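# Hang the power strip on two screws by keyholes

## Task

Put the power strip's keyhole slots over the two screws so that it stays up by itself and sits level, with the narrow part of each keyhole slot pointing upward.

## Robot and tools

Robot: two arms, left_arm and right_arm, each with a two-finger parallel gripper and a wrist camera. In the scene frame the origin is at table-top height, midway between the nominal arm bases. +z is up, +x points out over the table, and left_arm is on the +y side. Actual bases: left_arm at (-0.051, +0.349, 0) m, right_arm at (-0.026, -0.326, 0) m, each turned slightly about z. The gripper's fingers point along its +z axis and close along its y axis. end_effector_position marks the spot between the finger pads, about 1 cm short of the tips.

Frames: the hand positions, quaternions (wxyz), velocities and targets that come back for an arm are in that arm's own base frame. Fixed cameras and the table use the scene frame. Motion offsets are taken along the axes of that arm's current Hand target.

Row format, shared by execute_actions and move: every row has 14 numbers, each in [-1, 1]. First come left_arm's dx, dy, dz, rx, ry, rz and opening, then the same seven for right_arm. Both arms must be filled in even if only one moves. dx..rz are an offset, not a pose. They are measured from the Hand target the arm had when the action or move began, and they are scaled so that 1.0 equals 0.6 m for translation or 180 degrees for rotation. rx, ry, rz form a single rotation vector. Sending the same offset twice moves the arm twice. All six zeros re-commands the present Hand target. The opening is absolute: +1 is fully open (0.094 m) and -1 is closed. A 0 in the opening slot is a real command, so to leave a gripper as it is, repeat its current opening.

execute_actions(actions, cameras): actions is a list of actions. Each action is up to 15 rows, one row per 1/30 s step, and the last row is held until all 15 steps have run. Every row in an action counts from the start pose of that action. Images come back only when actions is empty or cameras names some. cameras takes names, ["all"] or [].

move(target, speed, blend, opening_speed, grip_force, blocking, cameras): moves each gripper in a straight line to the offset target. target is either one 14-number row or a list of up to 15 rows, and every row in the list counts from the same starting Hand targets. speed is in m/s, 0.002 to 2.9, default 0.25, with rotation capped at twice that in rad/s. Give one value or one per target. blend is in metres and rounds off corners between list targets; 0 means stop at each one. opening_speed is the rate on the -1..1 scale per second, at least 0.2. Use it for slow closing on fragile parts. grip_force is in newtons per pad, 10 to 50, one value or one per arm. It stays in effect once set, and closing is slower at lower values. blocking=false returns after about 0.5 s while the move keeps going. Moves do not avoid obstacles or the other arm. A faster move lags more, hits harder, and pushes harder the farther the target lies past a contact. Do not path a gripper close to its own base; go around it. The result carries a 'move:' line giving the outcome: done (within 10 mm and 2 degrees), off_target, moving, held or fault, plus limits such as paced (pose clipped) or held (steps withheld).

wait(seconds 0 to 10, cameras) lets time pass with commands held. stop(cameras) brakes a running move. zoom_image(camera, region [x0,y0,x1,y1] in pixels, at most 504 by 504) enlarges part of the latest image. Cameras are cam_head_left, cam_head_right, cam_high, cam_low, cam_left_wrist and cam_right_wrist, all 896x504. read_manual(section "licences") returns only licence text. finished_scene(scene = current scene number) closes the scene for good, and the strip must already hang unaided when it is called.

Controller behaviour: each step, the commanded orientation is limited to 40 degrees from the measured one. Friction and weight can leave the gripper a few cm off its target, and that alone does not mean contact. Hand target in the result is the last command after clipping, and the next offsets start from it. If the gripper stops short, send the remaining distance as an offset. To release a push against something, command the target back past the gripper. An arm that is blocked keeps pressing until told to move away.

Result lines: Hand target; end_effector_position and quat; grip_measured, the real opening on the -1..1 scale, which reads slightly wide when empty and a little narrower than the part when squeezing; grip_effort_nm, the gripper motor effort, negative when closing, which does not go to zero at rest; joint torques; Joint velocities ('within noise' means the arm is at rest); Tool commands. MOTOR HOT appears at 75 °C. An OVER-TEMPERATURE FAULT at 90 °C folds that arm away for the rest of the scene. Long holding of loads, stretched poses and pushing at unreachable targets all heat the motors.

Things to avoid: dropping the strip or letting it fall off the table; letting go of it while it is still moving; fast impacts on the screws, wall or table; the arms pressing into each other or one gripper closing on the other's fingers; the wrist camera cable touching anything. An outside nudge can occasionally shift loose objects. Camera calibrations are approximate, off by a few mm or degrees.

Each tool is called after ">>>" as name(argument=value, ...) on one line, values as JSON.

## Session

>>> execute_actions(actions=[])

>>> zoom_image(camera="cam_head_left", region=[300, 150, 600, 350])

Scene clock: 0.00 s.
left_arm: end_effector_position=(+0.3769, +0.0294, +0.1323) grip_measured=+1.000 grip_effort_nm=n/a end_effector_quat_wxyz=(+0.656, -0.086, +0.748, +0.045) | right_arm: end_effector_position=(+0.3816, -0.0013, +0.1572) grip_measured=+1.000 grip_effort_nm=n/a end_effector_quat_wxyz=(+0.696, +0.021, +0.717, -0.016)
Joint positions: left_arm=[-0.021 1.497 0.232 1.126 -0.203 -0.073 0.094] | right_arm=[0.036 1.508 0.229 1.249 0.089 0.008 0.094]
Joint velocities: within noise
Joint torques (N m): no reading
Heat: left arm: 36 °C; right arm: 33 °C.
Hand target: left_arm +0.3770, +0.0295, +0.1309; +0.653, -0.086, +0.751, +0.046 | right_arm +0.3829, -0.0013, +0.1637; +0.703, +0.021, +0.711, -0.016
Tool commands: left_gripper/opening=+1.0 right_gripper/opening=+1.0
camera_calibration:
cam_left_wrist: T_world_to_cam=[[0.219248, -0.97448, 0.0481577, -0.0602716], [-0.520766, -0.158621, -0.838834, 0.349762], [0.825065, 0.158834, -0.542254, -0.156866], [0, 0, 0, 1]] pos_world=[0.324784, 0.0216619, 0.211234]
cam_right_wrist: T_world_to_cam=[[-0.0580606, -0.998112, -0.0200161, 0.0241856], [-0.459224, 0.0445052, -0.887205, 0.350629], [0.886421, -0.0423198, -0.460941, -0.179135], [0, 0, 0, 1]] pos_world=[0.321211, 0.000954139, 0.228993]

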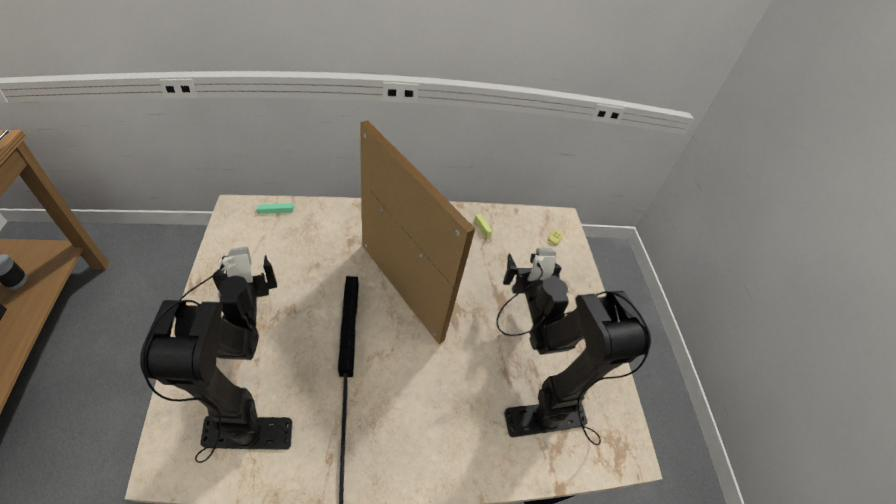

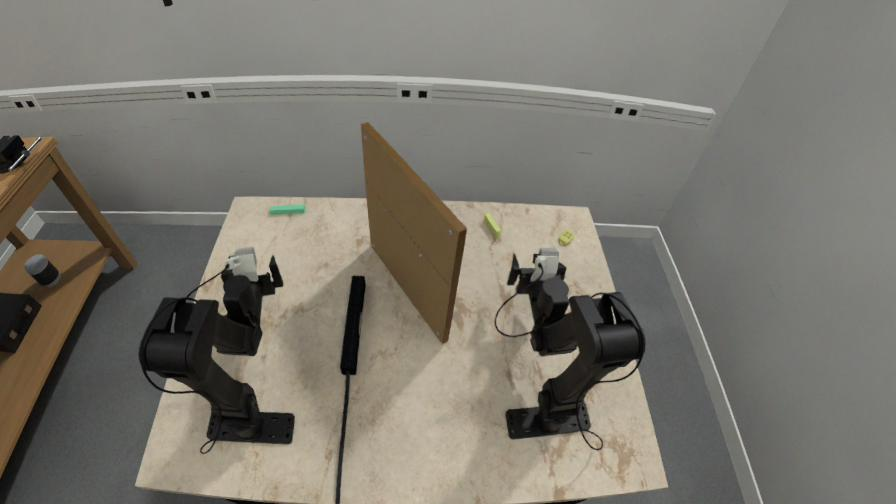

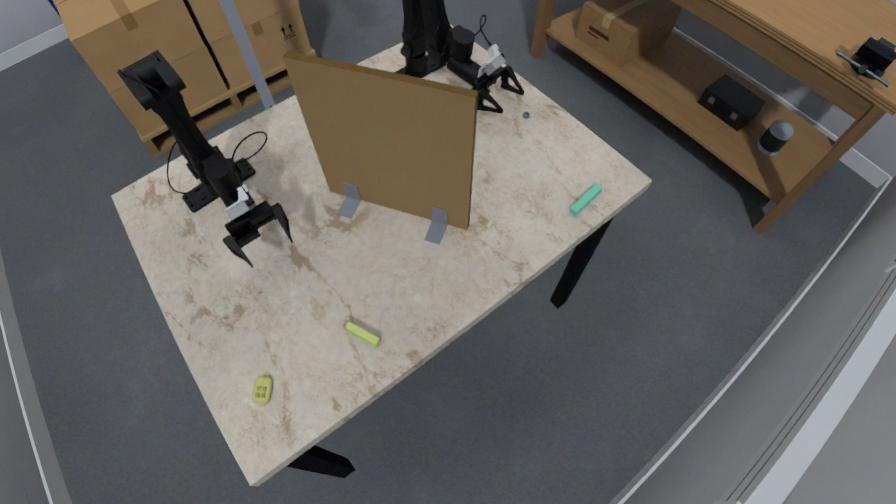

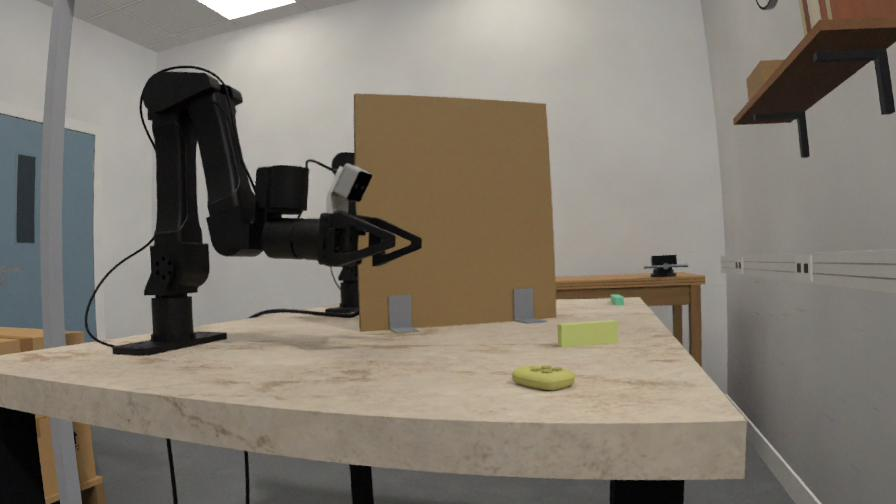

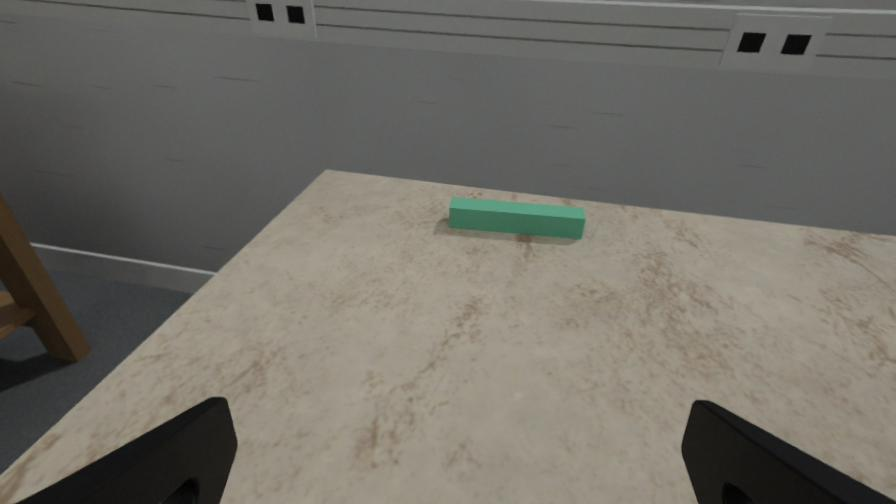

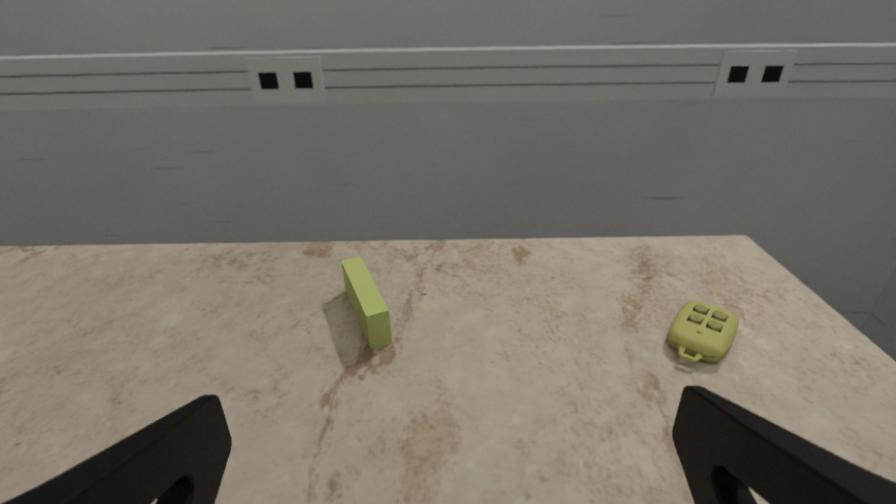

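Scaled by 1.680 from the camera's 896x504 image, which has a finer 1280x720 frame.

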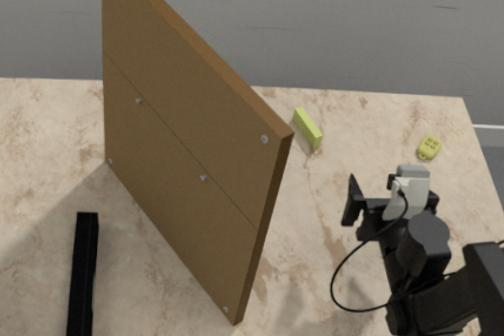

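Scene 1 done. Scene 2: look at the strip.

>>> zoom_image(camera="cam_head_left", region=[310, 265, 390, 385])

>>> zoom_image(camera="cam_head_right", region=[310, 265, 390, 385])

>>> zoom_image(camera="cam_head_left", region=[350, 190, 450, 290])

>>> zoom_image(camera="cam_head_right", region=[350, 190, 450, 290])

Scaled by 4.200 from the camera's 896x504 image, which has a finer 1280x720 frame.

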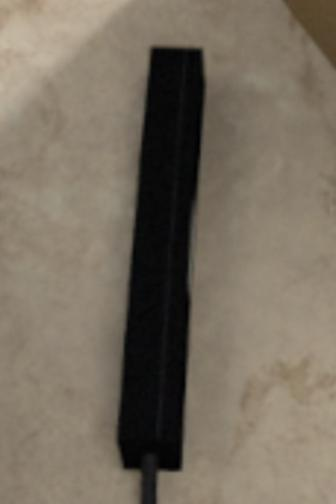

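Scaled by 4.200 from the camera's 896x504 image, which has a finer 1280x720 frame.

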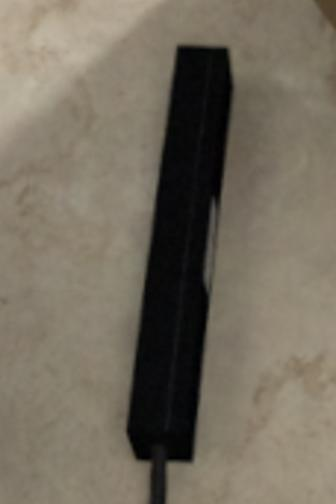

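Scaled by 5.040 from the camera's 896x504 image, which has a finer 1280x720 frame.

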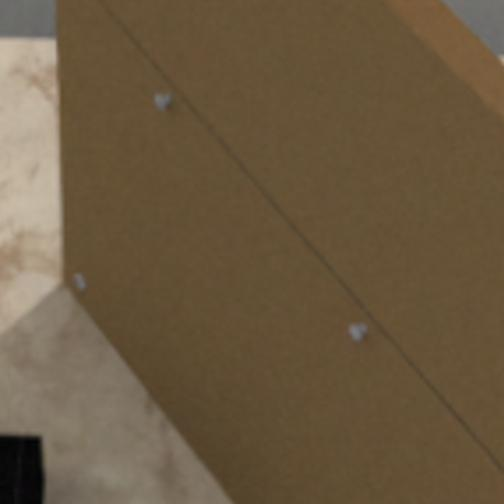

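Scaled by 5.040 from the camera's 896x504 image, which has a finer 1280x720 frame.

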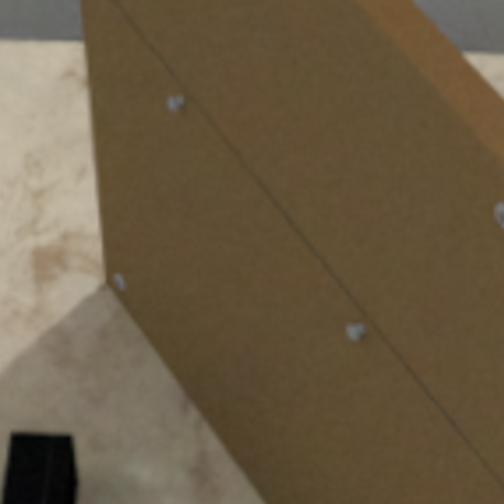

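>>> move(target=[[0,0,0,0,0,0,1,-0.1,0.05,-0.35,-0.1,0,0,0],[0,0,0,0,0,0,1,-0.1,0.25,-0.43,-0.333,0,0,0]], blend=0.03, speed=0.3, cameras=["cam_right_wrist","cam_head_left"])

Scene clock: 14.07 s.
left_arm: end_effector_position=(+0.3769, +0.0294, +0.1323) grip_measured=+1.000 grip_effort_nm=0.00 end_effector_quat_wxyz=(+0.656, -0.086, +0.748, +0.045) | right_arm: end_effector_position=(+0.1395, +0.1635, +0.2186) grip_measured=+0.003 grip_effort_nm=-0.15 end_effector_quat_wxyz=(+0.585, -0.344, +0.645, +0.351)
Joint positions: left_arm=[-0.021 1.497 0.232 1.126 -0.203 -0.073 0.094] | right_arm=[0.174 0.001 0.257 -0.363 -0.853 -0.031 0.047]
Joint torques (N m): left_arm=[-0.06 -4.46 5.7 1.87 -0.06 0] | right_arm=[-0.46 1.74 9.14 1.82 -0.14 -0.15]
Heat: left arm: 40 °C; right arm: 35 °C.
Hand target: left_arm +0.3770, +0.0295, +0.1309; +0.653, -0.086, +0.751, +0.046 | right_arm +0.1338, +0.1617, +0.2275; +0.620, -0.333, +0.624, +0.341
Off the commanded pose: left_arm 0.001 m, 0 deg | right_arm 0.011 m, 5 deg.
joint sent to its limit (right arm) — joint 2 (shoulder), lower limit. The joint targets are off in orientation, not in position.
move: off_target (right_arm)
camera_calibration:
cam_right_wrist: T_world_to_cam=[[0.850993, -0.521258, -0.064035, -0.0192427], [-0.306876, -0.394601, -0.866093, 0.332523], [0.42619, 0.75669, -0.495764, 0.0118669], [0, 0, 0, 1]] pos_world=[0.113361, 0.112204, 0.292647]
Images, in order (width x height): cam_head_left 896x504, cam_right_wrist 896x504.

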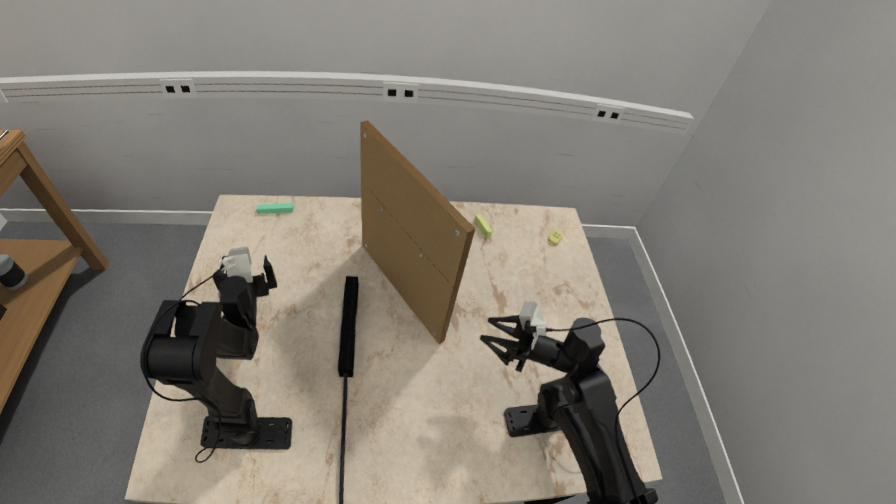

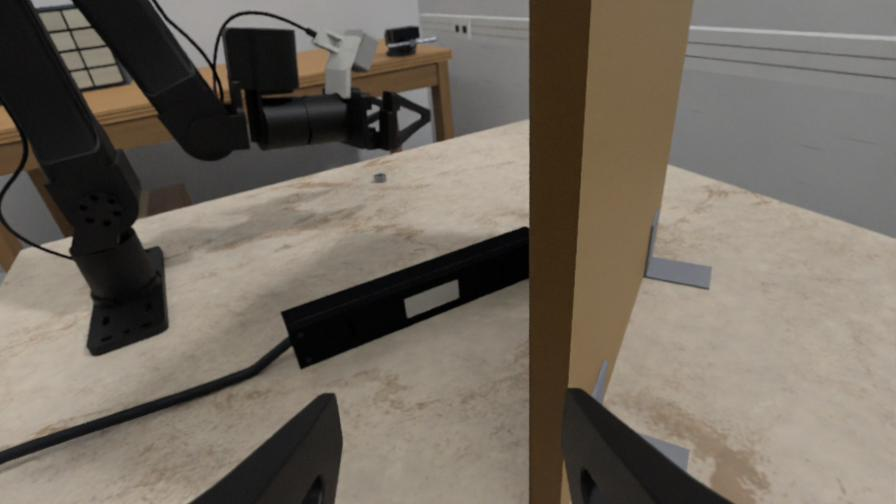

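>>> zoom_image(camera="cam_right_wrist", region=[280, 265, 420, 370])

>>> zoom_image(camera="cam_right_wrist", region=[420, 220, 540, 310])

Scaled by 3.600 from the camera's 896x504 image, which has a finer 1280x720 frame.

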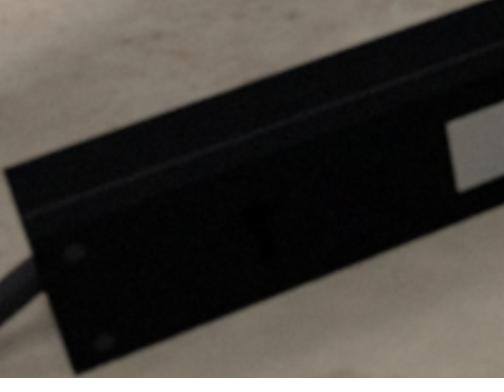

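Scaled by 4.200 from the camera's 896x504 image, which has a finer 1280x720 frame.

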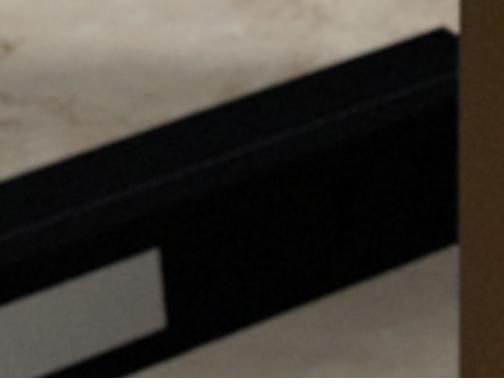

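>>> move(target=[0,0,0,0,0,0,1,0.08,0.05,0.2,0,0,0,0], speed=0.2, cameras=["cam_right_wrist"])

Scene clock: 21.97 s.
left_arm: end_effector_position=(+0.3769, +0.0294, +0.1323) grip_measured=+1.000 grip_effort_nm=0.00 end_effector_quat_wxyz=(+0.656, -0.086, +0.748, +0.045) | right_arm: end_effector_position=(+0.1756, +0.2802, +0.1826) grip_measured=+0.003 grip_effort_nm=-0.15 end_effector_quat_wxyz=(+0.620, -0.334, +0.624, +0.339)
Joint positions: left_arm=[-0.021 1.497 0.232 1.126 -0.203 -0.073 0.094] | right_arm=[1.027 1.052 0.099 0.951 0.035 0.01 0.047]
Joint torques (N m): left_arm=[-0.06 -4.46 5.7 1.87 -0.05 0] | right_arm=[0.42 -1.25 5.56 2.39 0.05 0.03]
Heat: left arm: 42 °C; right arm: 36 °C.
Hand target: left_arm +0.3770, +0.0295, +0.1309; +0.653, -0.086, +0.751, +0.046 | right_arm +0.1737, +0.2790, +0.1799; +0.620, -0.333, +0.624, +0.341
Off the commanded pose: left_arm 0.001 m, 0 deg | right_arm 0.003 m, 0 deg.
move: done
camera_calibration:
cam_right_wrist: T_world_to_cam=[[0.834532, -0.550423, -0.0243211, 0.0123821], [-0.258119, -0.351589, -0.899867, 0.344011], [0.486756, 0.757245, -0.435486, -0.131468], [0, 0, 0, 1]] pos_world=[0.142455, 0.22732, 0.252612]
Images, in order (width x height): cam_right_wrist 896x504.

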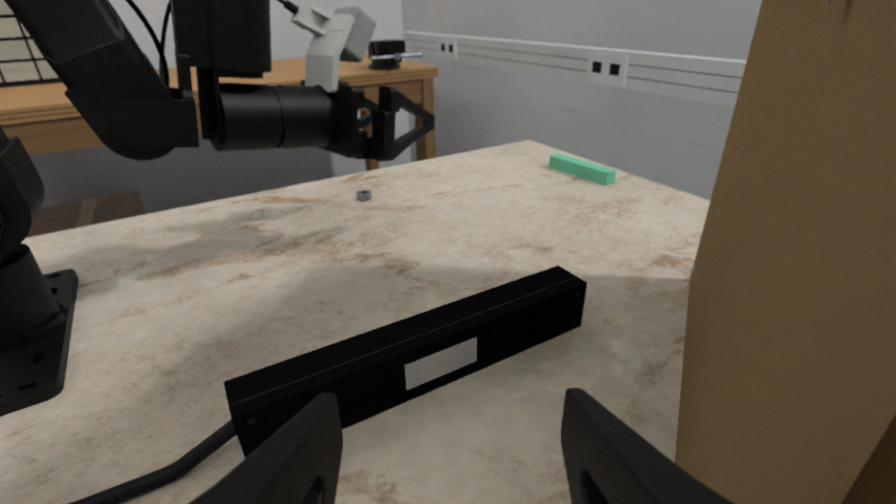

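>>> zoom_image(camera="cam_right_wrist", region=[225, 370, 345, 460])

>>> zoom_image(camera="cam_right_wrist", region=[490, 260, 600, 350])

Scaled by 4.200 from the camera's 896x504 image, which has a finer 1280x720 frame.

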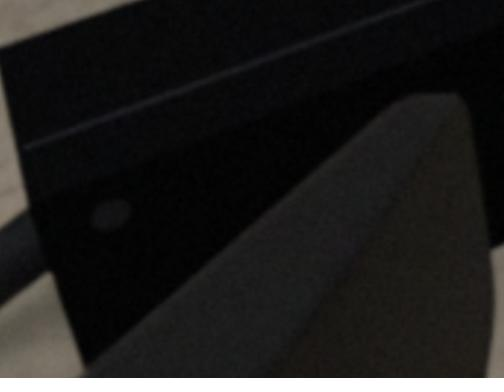

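Scaled by 4.582 from the camera's 896x504 image, which has a finer 1280x720 frame.

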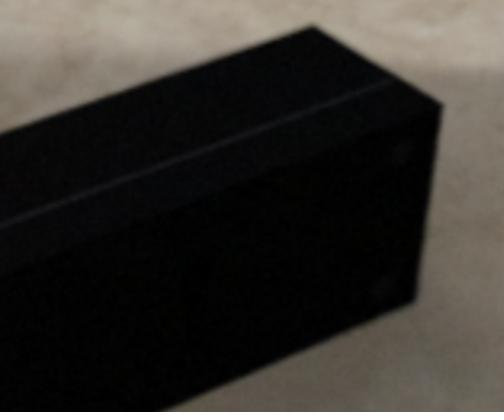

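>>> move(target=[0,0,0,0,0,0,1,-0.02,0,0,-0.09,0,0,1], speed=0.2, cameras=["cam_right_wrist"])

>>> zoom_image(camera="cam_right_wrist", region=[345, 360, 465, 450])

Scene clock: 28.93 s.
left_arm: end_effector_position=(+0.3769, +0.0294, +0.1323) grip_measured=+1.000 grip_effort_nm=0.00 end_effector_quat_wxyz=(+0.656, -0.086, +0.748, +0.045) | right_arm: end_effector_position=(+0.1690, +0.2750, +0.1806) grip_measured=+0.997 grip_effort_nm=0.14 end_effector_quat_wxyz=(+0.560, -0.418, +0.577, +0.422)
Joint positions: left_arm=[-0.021 1.497 0.232 1.126 -0.203 -0.073 0.094] | right_arm=[0.718 1.078 0.117 0.943 -0.554 0.01 0.094]
Joint torques (N m): left_arm=[-0.08 -4.46 5.71 1.86 -0.05 0] | right_arm=[-0.43 -1.32 10.07 1.95 -0.14 0.05]
Heat: left arm: 43 °C; right arm: 36 °C.
Hand target: left_arm +0.3770, +0.0295, +0.1309; +0.653, -0.086, +0.751, +0.046 | right_arm +0.1738, +0.2789, +0.1918; +0.566, -0.417, +0.570, +0.425
Off the commanded pose: left_arm 0.001 m, 0 deg | right_arm 0.013 m, 1 deg.
move: off_target (right_arm)
camera_calibration:
cam_right_wrist: T_world_to_cam=[[0.953651, -0.299015, -0.0337674, -0.0726284], [-0.162825, -0.41839, -0.893553, 0.339837], [0.253058, 0.857636, -0.447685, -0.111041], [0, 0, 0, 1]] pos_world=[0.152696, 0.2157, 0.251498]
Images, in order (width x height): cam_right_wrist 896x504.

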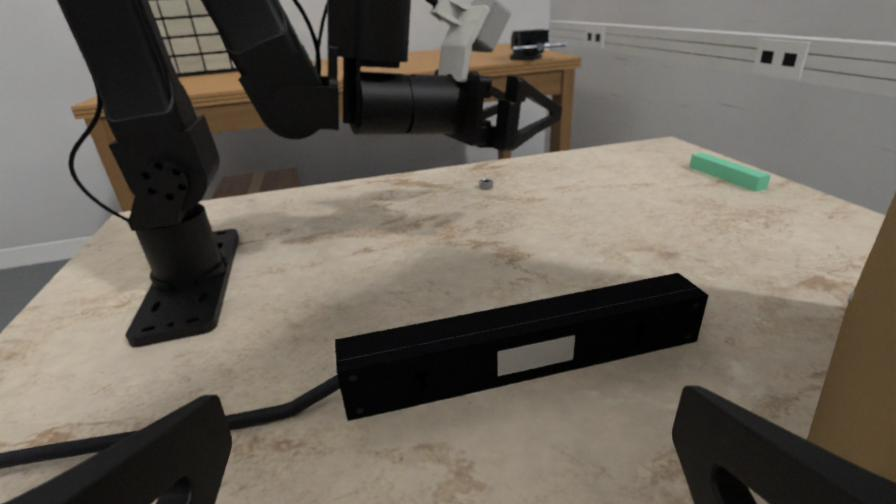

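Scaled by 4.200 from the camera's 896x504 image, which has a finer 1280x720 frame.

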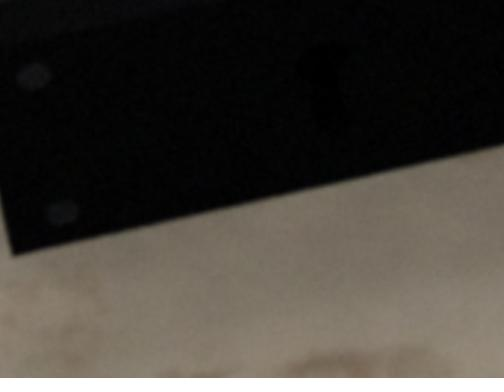

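>>> move(target=[0.021,-0.330,-0.270,0.028,0.454,0.055,1,-0.03,0,-0.12,0,0,0,0], speed=0.25, cameras=["cam_left_wrist","cam_head_left","cam_head_right"])

Scene clock: 63.53 s.
left_arm: end_effector_position=(+0.2546, -0.1918, +0.1484) grip_measured=+1.000 grip_effort_nm=0.00 end_effector_quat_wxyz=(+0.003, -0.009, +1.000, +0.000) | right_arm: end_effector_position=(+0.1544, +0.2109, +0.2101) grip_measured=+0.003 grip_effort_nm=-0.15 end_effector_quat_wxyz=(+0.567, -0.417, +0.569, +0.424)
Joint positions: left_arm=[-0.65 1.746 1.587 -1.406 -0.003 -0.668 0.094] | right_arm=[0.351 0.505 0.117 0.395 -0.924 0.014 0.047]
Joint torques (N m): left_arm=[-0.59 -6.53 8.79 0 -0.01 -0.05] | right_arm=[-0.53 0.05 7.79 1.68 -0.09 0.04]
Heat: left arm: 44 °C; right arm: 39 °C.
Hand target: left_arm +0.2552, -0.1950, +0.1501; +0.000, -0.009, +1.000, +0.000 | right_arm +0.1531, +0.2099, +0.2095; +0.566, -0.417, +0.570, +0.426
Off the commanded pose: left_arm 0.004 m, 0 deg | right_arm 0.002 m, 0 deg.
move: done
camera_calibration:
cam_left_wrist: T_world_to_cam=[[0.0257204, -0.999224, -0.0298178, -0.193638], [-0.908296, -0.0358173, 0.416792, 0.200378], [-0.417536, 0.0163634, -0.908513, 0.331338], [0, 0, 0, 1]] pos_world=[0.325328, -0.191733, 0.211735]
Images, in order (width x height): cam_head_left 896x504, cam_head_right 896x504, cam_left_wrist 896x504.

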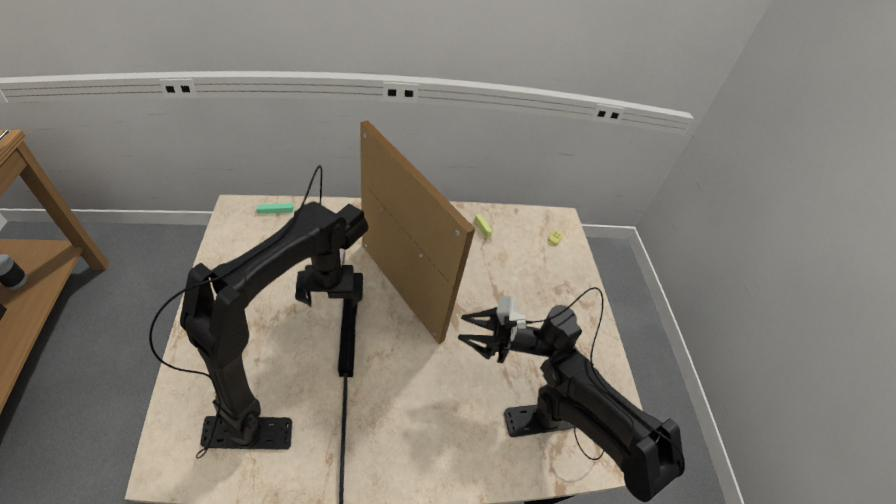

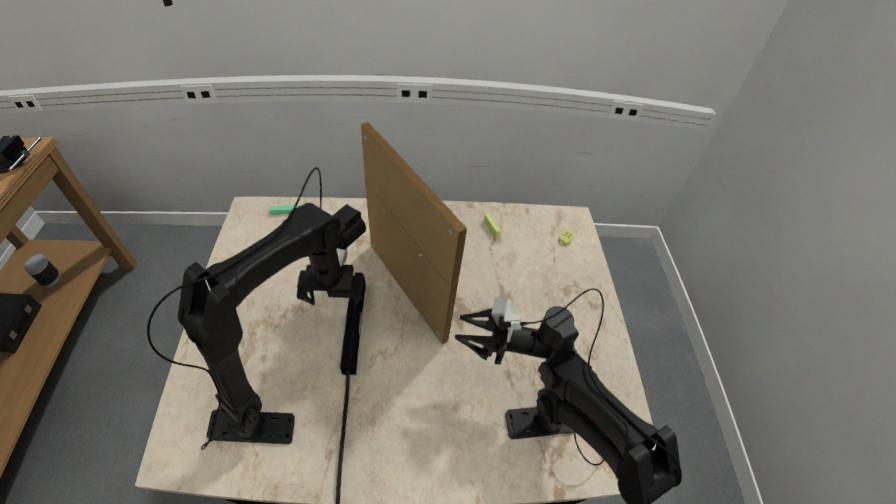

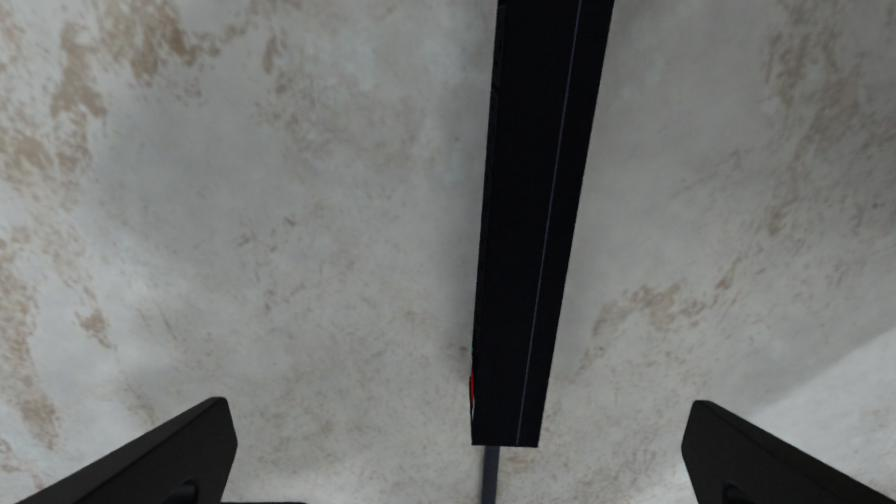

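>>> move(target=[[-0.053,-0.041,0.08,0,0,0.005,1,0,0,0,0,0,0,0],[-0.053,-0.041,0.195,0,0,0.005,1,0,0,0,0,0,0,0],[-0.053,-0.041,0.195,0,0,0.005,-0.9,0,0,0,0,0,0,0]], speed=0.15, opening_speed=1, blend=[0.03,0,0], cameras=["cam_left_wrist","cam_right_wrist"])

Scene clock: 74.03 s.
left_arm: end_effector_position=(+0.2897, -0.2201, +0.0395) grip_measured=-0.306 grip_effort_nm=-1.03 end_effector_quat_wxyz=(+0.005, -0.004, +1.000, -0.006) | right_arm: end_effector_position=(+0.1544, +0.2109, +0.2101) grip_measured=+0.003 grip_effort_nm=-0.16 end_effector_quat_wxyz=(+0.567, -0.417, +0.569, +0.424)
Joint positions: left_arm=[-0.65 1.954 1.418 -1.019 0.004 -0.659 0.033] | right_arm=[0.351 0.505 0.117 0.395 -0.924 0.014 0.047]
Joint torques (N m): left_arm=[-0.4 -8.43 5.86 0.23 -0.07 0.02] | right_arm=[-0.35 0.05 7.95 1.73 -0.11 0.03]
Heat: left arm: 41 °C; right arm: 38 °C.
Hand target: left_arm +0.2876, -0.2191, +0.0332; +0.000, -0.001, +1.000, +0.000 | right_arm +0.1531, +0.2099, +0.2095; +0.566, -0.417, +0.570, +0.426
Off the commanded pose: left_arm 0.007 m, 1 deg | right_arm 0.002 m, 0 deg.
move: done
camera_calibration:
cam_left_wrist: T_world_to_cam=[[0.0158776, -0.999714, -0.0178789, -0.22385], [-0.910177, -0.0218531, 0.413642, 0.280421], [-0.413915, 0.00970534, -0.910264, 0.24504], [0, 0, 0, 1]] pos_world=[0.360213, -0.220036, 0.103055]
cam_right_wrist: T_world_to_cam=[[0.955083, -0.29533, -0.0244314, -0.079853], [-0.148421, -0.405367, -0.902025, 0.333796], [0.256491, 0.865135, -0.430992, -0.0448395], [0, 0, 0, 1]] pos_world=[0.13731, 0.150519, 0.279816]
Images, in order (width x height): cam_left_wrist 896x504, cam_right_wrist 896x504.

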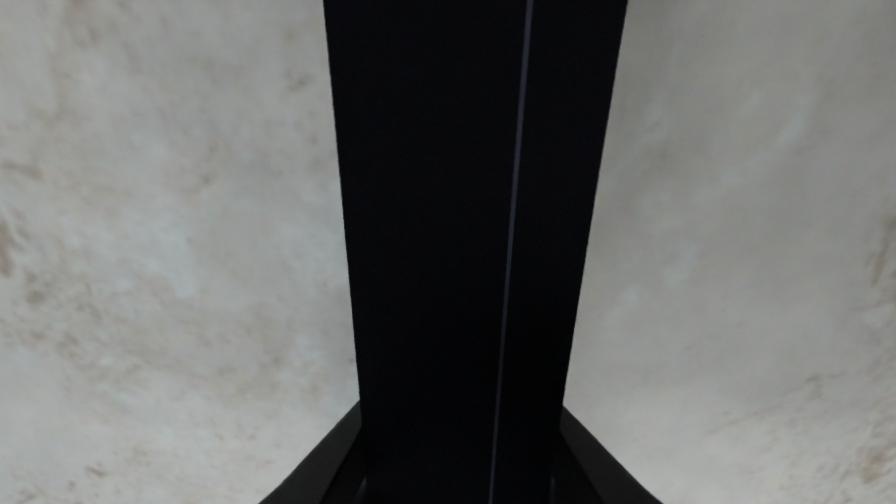

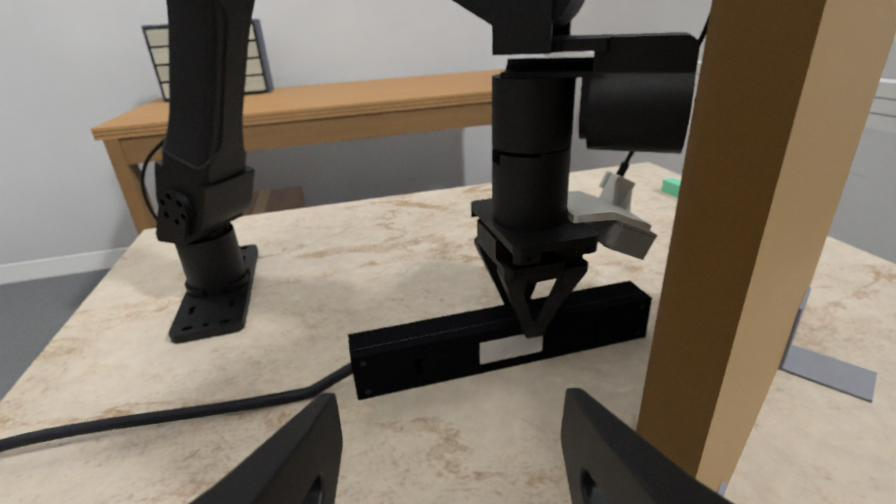

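>>> move(target=[[0,0,-0.17,0,0,0,-0.9,0,0,0,0,0,0,0],[0.05,0.03,-0.17,0,0,0.35,-0.9,0,0,0,0,0,0,0],[0.05,0.03,-0.17,0,0,0.705,-0.9,0,0,0,0,0,0,0]], speed=0.35, blend=[0.02,0.05,0], cameras=["cam_left_wrist","cam_head_left","cam_right_wrist"])

Scene clock: 83.97 s.
left_arm: end_effector_position=(+0.2442, -0.2040, +0.1276) grip_measured=-0.306 grip_effort_nm=-1.03 end_effector_quat_wxyz=(-0.022, +0.880, +0.473, -0.038) | right_arm: end_effector_position=(+0.1544, +0.2109, +0.2101) grip_measured=+0.003 grip_effort_nm=-0.15 end_effector_quat_wxyz=(+0.567, -0.417, +0.569, +0.424)
Joint positions: left_arm=[-0.67 1.815 1.584 -1.411 0.052 1.488 0.033] | right_arm=[0.351 0.505 0.117 0.395 -0.924 0.014 0.047]
Joint torques (N m): left_arm=[0.09 -11.04 6.28 0.38 -0.53 0.5] | right_arm=[-0.25 -0.02 7.77 1.71 -0.08 0.04]
Heat: left arm: 39 °C; right arm: 38 °C.
Hand target: left_arm +0.2574, -0.2012, +0.1351; +0.000, +0.894, +0.448, +0.000 | right_arm +0.1531, +0.2099, +0.2095; +0.566, -0.417, +0.570, +0.426
Off the commanded pose: left_arm 0.016 m, 6 deg | right_arm 0.002 m, 0 deg.
move: off_target (left_arm)
camera_calibration:
cam_left_wrist: T_world_to_cam=[[-0.836728, 0.545836, 0.0441554, 0.310109], [0.519222, 0.76513, 0.380768, 0.0185932], [0.174052, 0.341526, -0.923616, 0.232027], [0, 0, 0, 1]] pos_world=[0.209438, -0.262738, 0.193531]
cam_right_wrist: T_world_to_cam=[[0.955083, -0.29533, -0.0244314, -0.079853], [-0.148421, -0.405367, -0.902025, 0.333796], [0.256491, 0.865135, -0.430992, -0.0448395], [0, 0, 0, 1]] pos_world=[0.13731, 0.150519, 0.279816]
Images, in order (width x height): cam_head_left 896x504, cam_left_wrist 896x504, cam_right_wrist 896x504.

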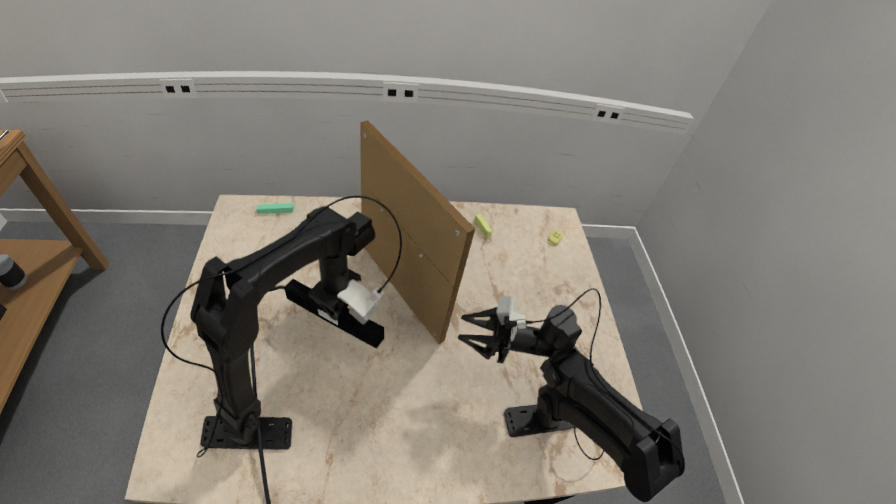

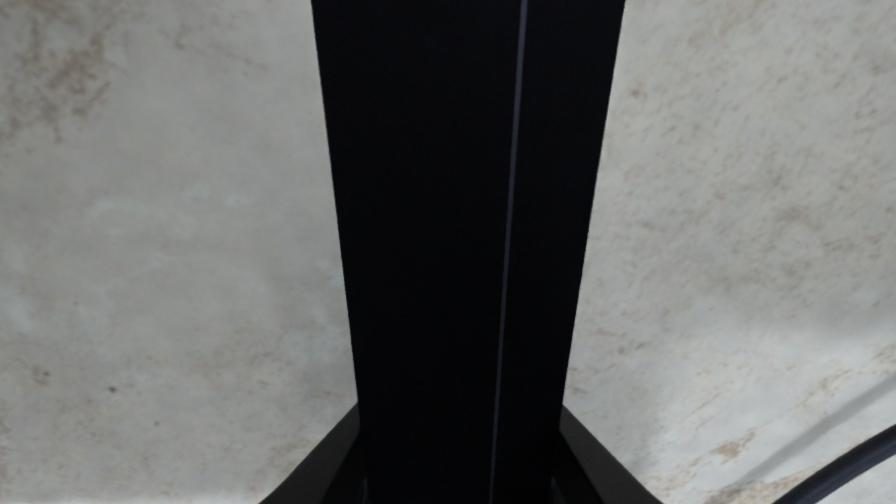

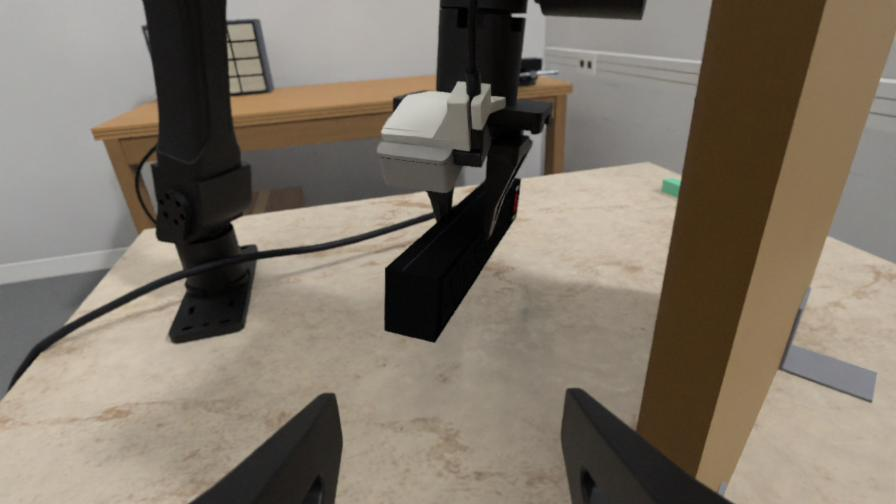

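>>> move(target=[[-0.023,0.072,0,-0.2,0,0,-0.9,0,0,0,0,0,0,0],[-0.023,0.072,0,-0.42,0,0,-0.9,0,0,0,0,0,0,0]], speed=0.35, blend=[0.05,0], cameras=["cam_left_wrist","cam_head_left","cam_right_wrist"])

Scene clock: 100.27 s.
left_arm: end_effector_position=(+0.2784, -0.2333, +0.1142) grip_measured=-0.306 grip_effort_nm=-1.03 end_effector_quat_wxyz=(+0.517, +0.725, +0.377, +0.254) | right_arm: end_effector_position=(+0.1544, +0.2109, +0.2101) grip_measured=+0.003 grip_effort_nm=-0.15 end_effector_quat_wxyz=(+0.567, -0.417, +0.569, +0.424)
Joint positions: left_arm=[-0.758 1.28 0.283 0.652 -0.116 1.506 0.033] | right_arm=[0.351 0.505 0.117 0.395 -0.924 0.014 0.047]
Joint torques (N m): left_arm=[0.23 -3.58 6.75 2.84 -0.01 0.33] | right_arm=[-0.42 -0.1 7.79 1.72 -0.09 0.05]
Heat: left arm: 39 °C; right arm: 38 °C.
Hand target: left_arm +0.2837, -0.2381, +0.1352; +0.548, +0.706, +0.354, +0.275 | right_arm +0.1531, +0.2099, +0.2095; +0.566, -0.417, +0.570, +0.426
Off the commanded pose: left_arm 0.022 m, 5 deg | right_arm 0.002 m, 0 deg.
move: off_target (left_arm)
camera_calibration:
cam_left_wrist: T_world_to_cam=[[-0.264376, 0.156931, -0.951566, 0.218917], [0.204966, 0.973274, 0.103565, 0.19603], [0.942387, -0.167659, -0.289476, -0.181266], [0, 0, 0, 1]] pos_world=[0.18852, -0.255537, 0.13554]
cam_right_wrist: T_world_to_cam=[[0.955083, -0.29533, -0.0244314, -0.079853], [-0.148421, -0.405367, -0.902025, 0.333796], [0.256491, 0.865135, -0.430992, -0.0448395], [0, 0, 0, 1]] pos_world=[0.13731, 0.150519, 0.279816]
Images, in order (width x height): cam_head_left 896x504, cam_left_wrist 896x504, cam_right_wrist 896x504.

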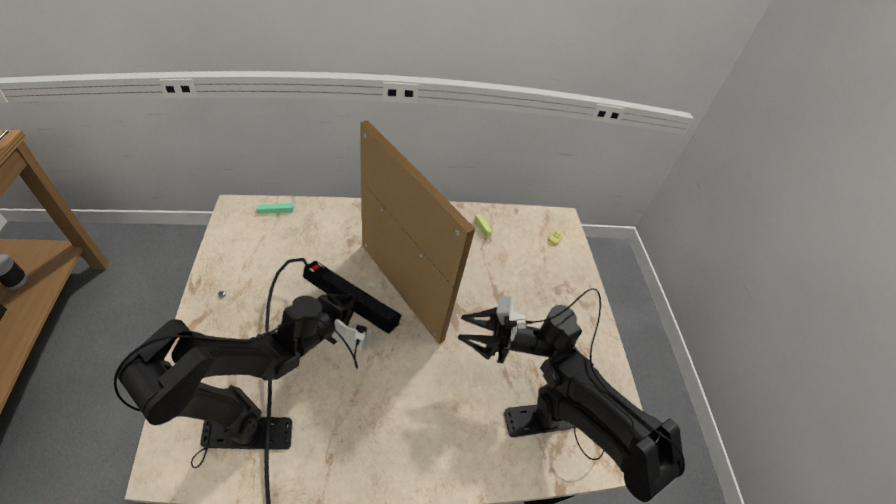

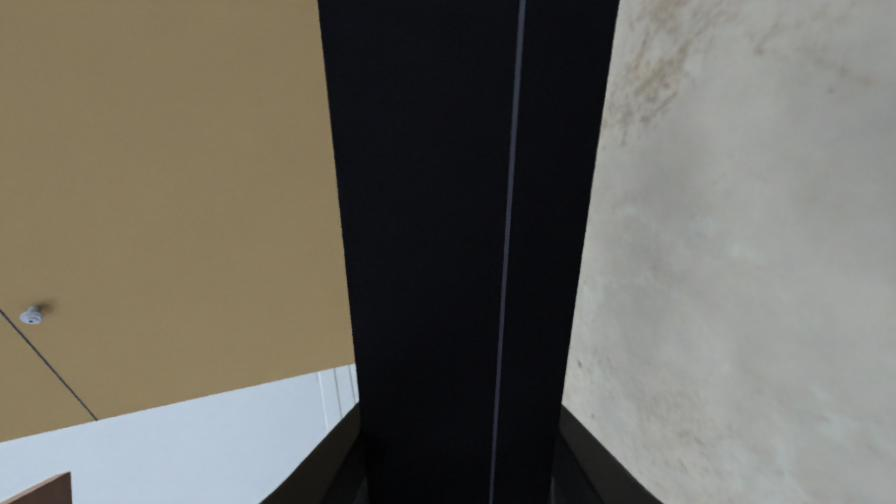

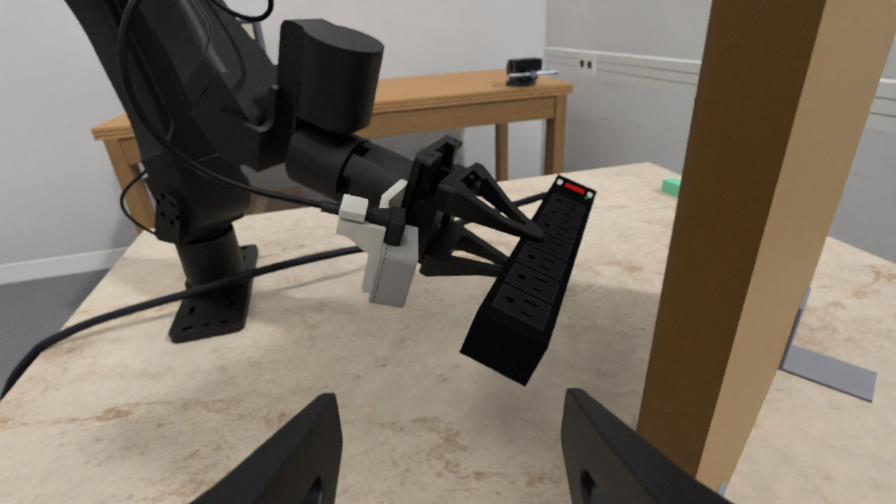

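>>> move(target=[0,-0.122,0.031,-0.02,0,0,-0.9,0,0,0,0,0,0,0], speed=0.12)

>>> move(target=[0,-0.015,0.003,0,0,0,-0.9,0,0,0,0,0,0,0], speed=0.06, cameras=["cam_right_wrist"])

Scene clock: 105.77 s.
left_arm: end_effector_position=(+0.2787, -0.2325, +0.0350) grip_measured=-0.306 grip_effort_nm=-1.03 end_effector_quat_wxyz=(+0.527, +0.718, +0.371, +0.263) | right_arm: end_effector_position=(+0.1544, +0.2109, +0.2101) grip_measured=+0.003 grip_effort_nm=-0.15 end_effector_quat_wxyz=(+0.567, -0.417, +0.569, +0.424)
Joint positions: left_arm=[-0.758 1.946 0.168 1.463 -0.121 1.517 0.033] | right_arm=[0.351 0.505 0.117 0.395 -0.924 0.014 0.047]
Joint torques (N m): left_arm=[0.05 -4.75 2.25 3.2 0 0.27] | right_arm=[-0.57 0.14 7.68 1.7 -0.09 0.04]
Heat: left arm: 43 °C; right arm: 38 °C.
Hand target: left_arm +0.2836, -0.2379, +0.0596; +0.570, +0.689, +0.345, +0.286 | right_arm +0.1531, +0.2099, +0.2095; +0.566, -0.417, +0.570, +0.426
Off the commanded pose: left_arm 0.026 m, 7 deg | right_arm 0.002 m, 0 deg.
joint sent to its limit (left arm) — joint 4 (wrist pitch), upper limit. The joint targets still meet the commanded pose.
move: off_target (left_arm)

Scene clock: 106.53 s.
left_arm: end_effector_position=(+0.2791, -0.2327, +0.0343) grip_measured=-0.306 grip_effort_nm=-1.03 end_effector_quat_wxyz=(+0.530, +0.716, +0.370, +0.264) | right_arm: end_effector_position=(+0.1544, +0.2109, +0.2101) grip_measured=+0.003 grip_effort_nm=-0.15 end_effector_quat_wxyz=(+0.567, -0.417, +0.569, +0.424)
Joint positions: left_arm=[-0.758 1.971 0.168 1.496 -0.122 1.518 0.033] | right_arm=[0.351 0.505 0.117 0.395 -0.924 0.014 0.047]
Joint torques (N m): left_arm=[-0.01 -4.38 2.76 2.86 0 0.24] | right_arm=[-0.44 0.03 7.88 1.7 -0.06 0.06]
Heat: left arm: 44 °C; right arm: 38 °C.
Hand target: left_arm +0.2837, -0.2380, +0.0504; +0.570, +0.689, +0.345, +0.286 | right_arm +0.1531, +0.2099, +0.2095; +0.566, -0.417, +0.570, +0.426
Off the commanded pose: left_arm 0.018 m, 7 deg | right_arm 0.002 m, 0 deg.
joint sent to its limit (left arm) — joint 4 (wrist pitch), upper limit. The joint targets still meet the commanded pose.
move: off_target (left_arm)
camera_calibration:
cam_right_wrist: T_world_to_cam=[[0.955083, -0.29533, -0.0244314, -0.079853], [-0.148421, -0.405367, -0.902025, 0.333796], [0.256491, 0.865135, -0.430992, -0.0448395], [0, 0, 0, 1]] pos_world=[0.13731, 0.150519, 0.279816]
Images, in order (width x height): cam_right_wrist 896x504.

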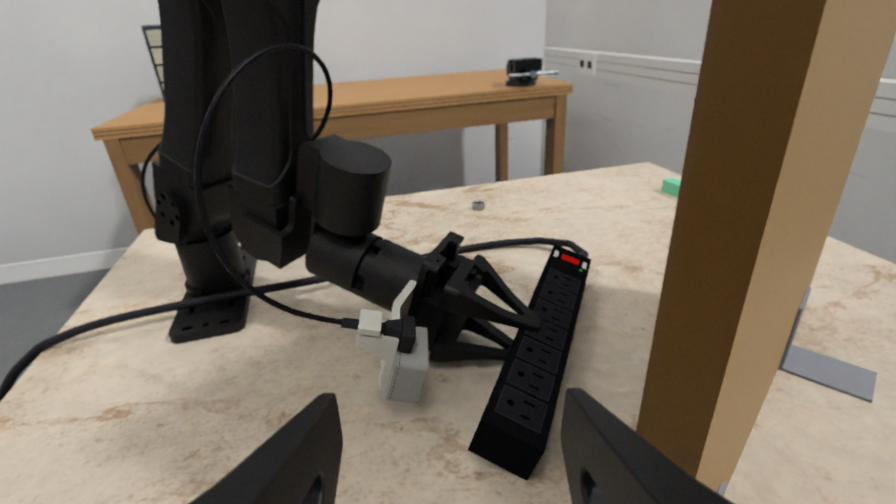

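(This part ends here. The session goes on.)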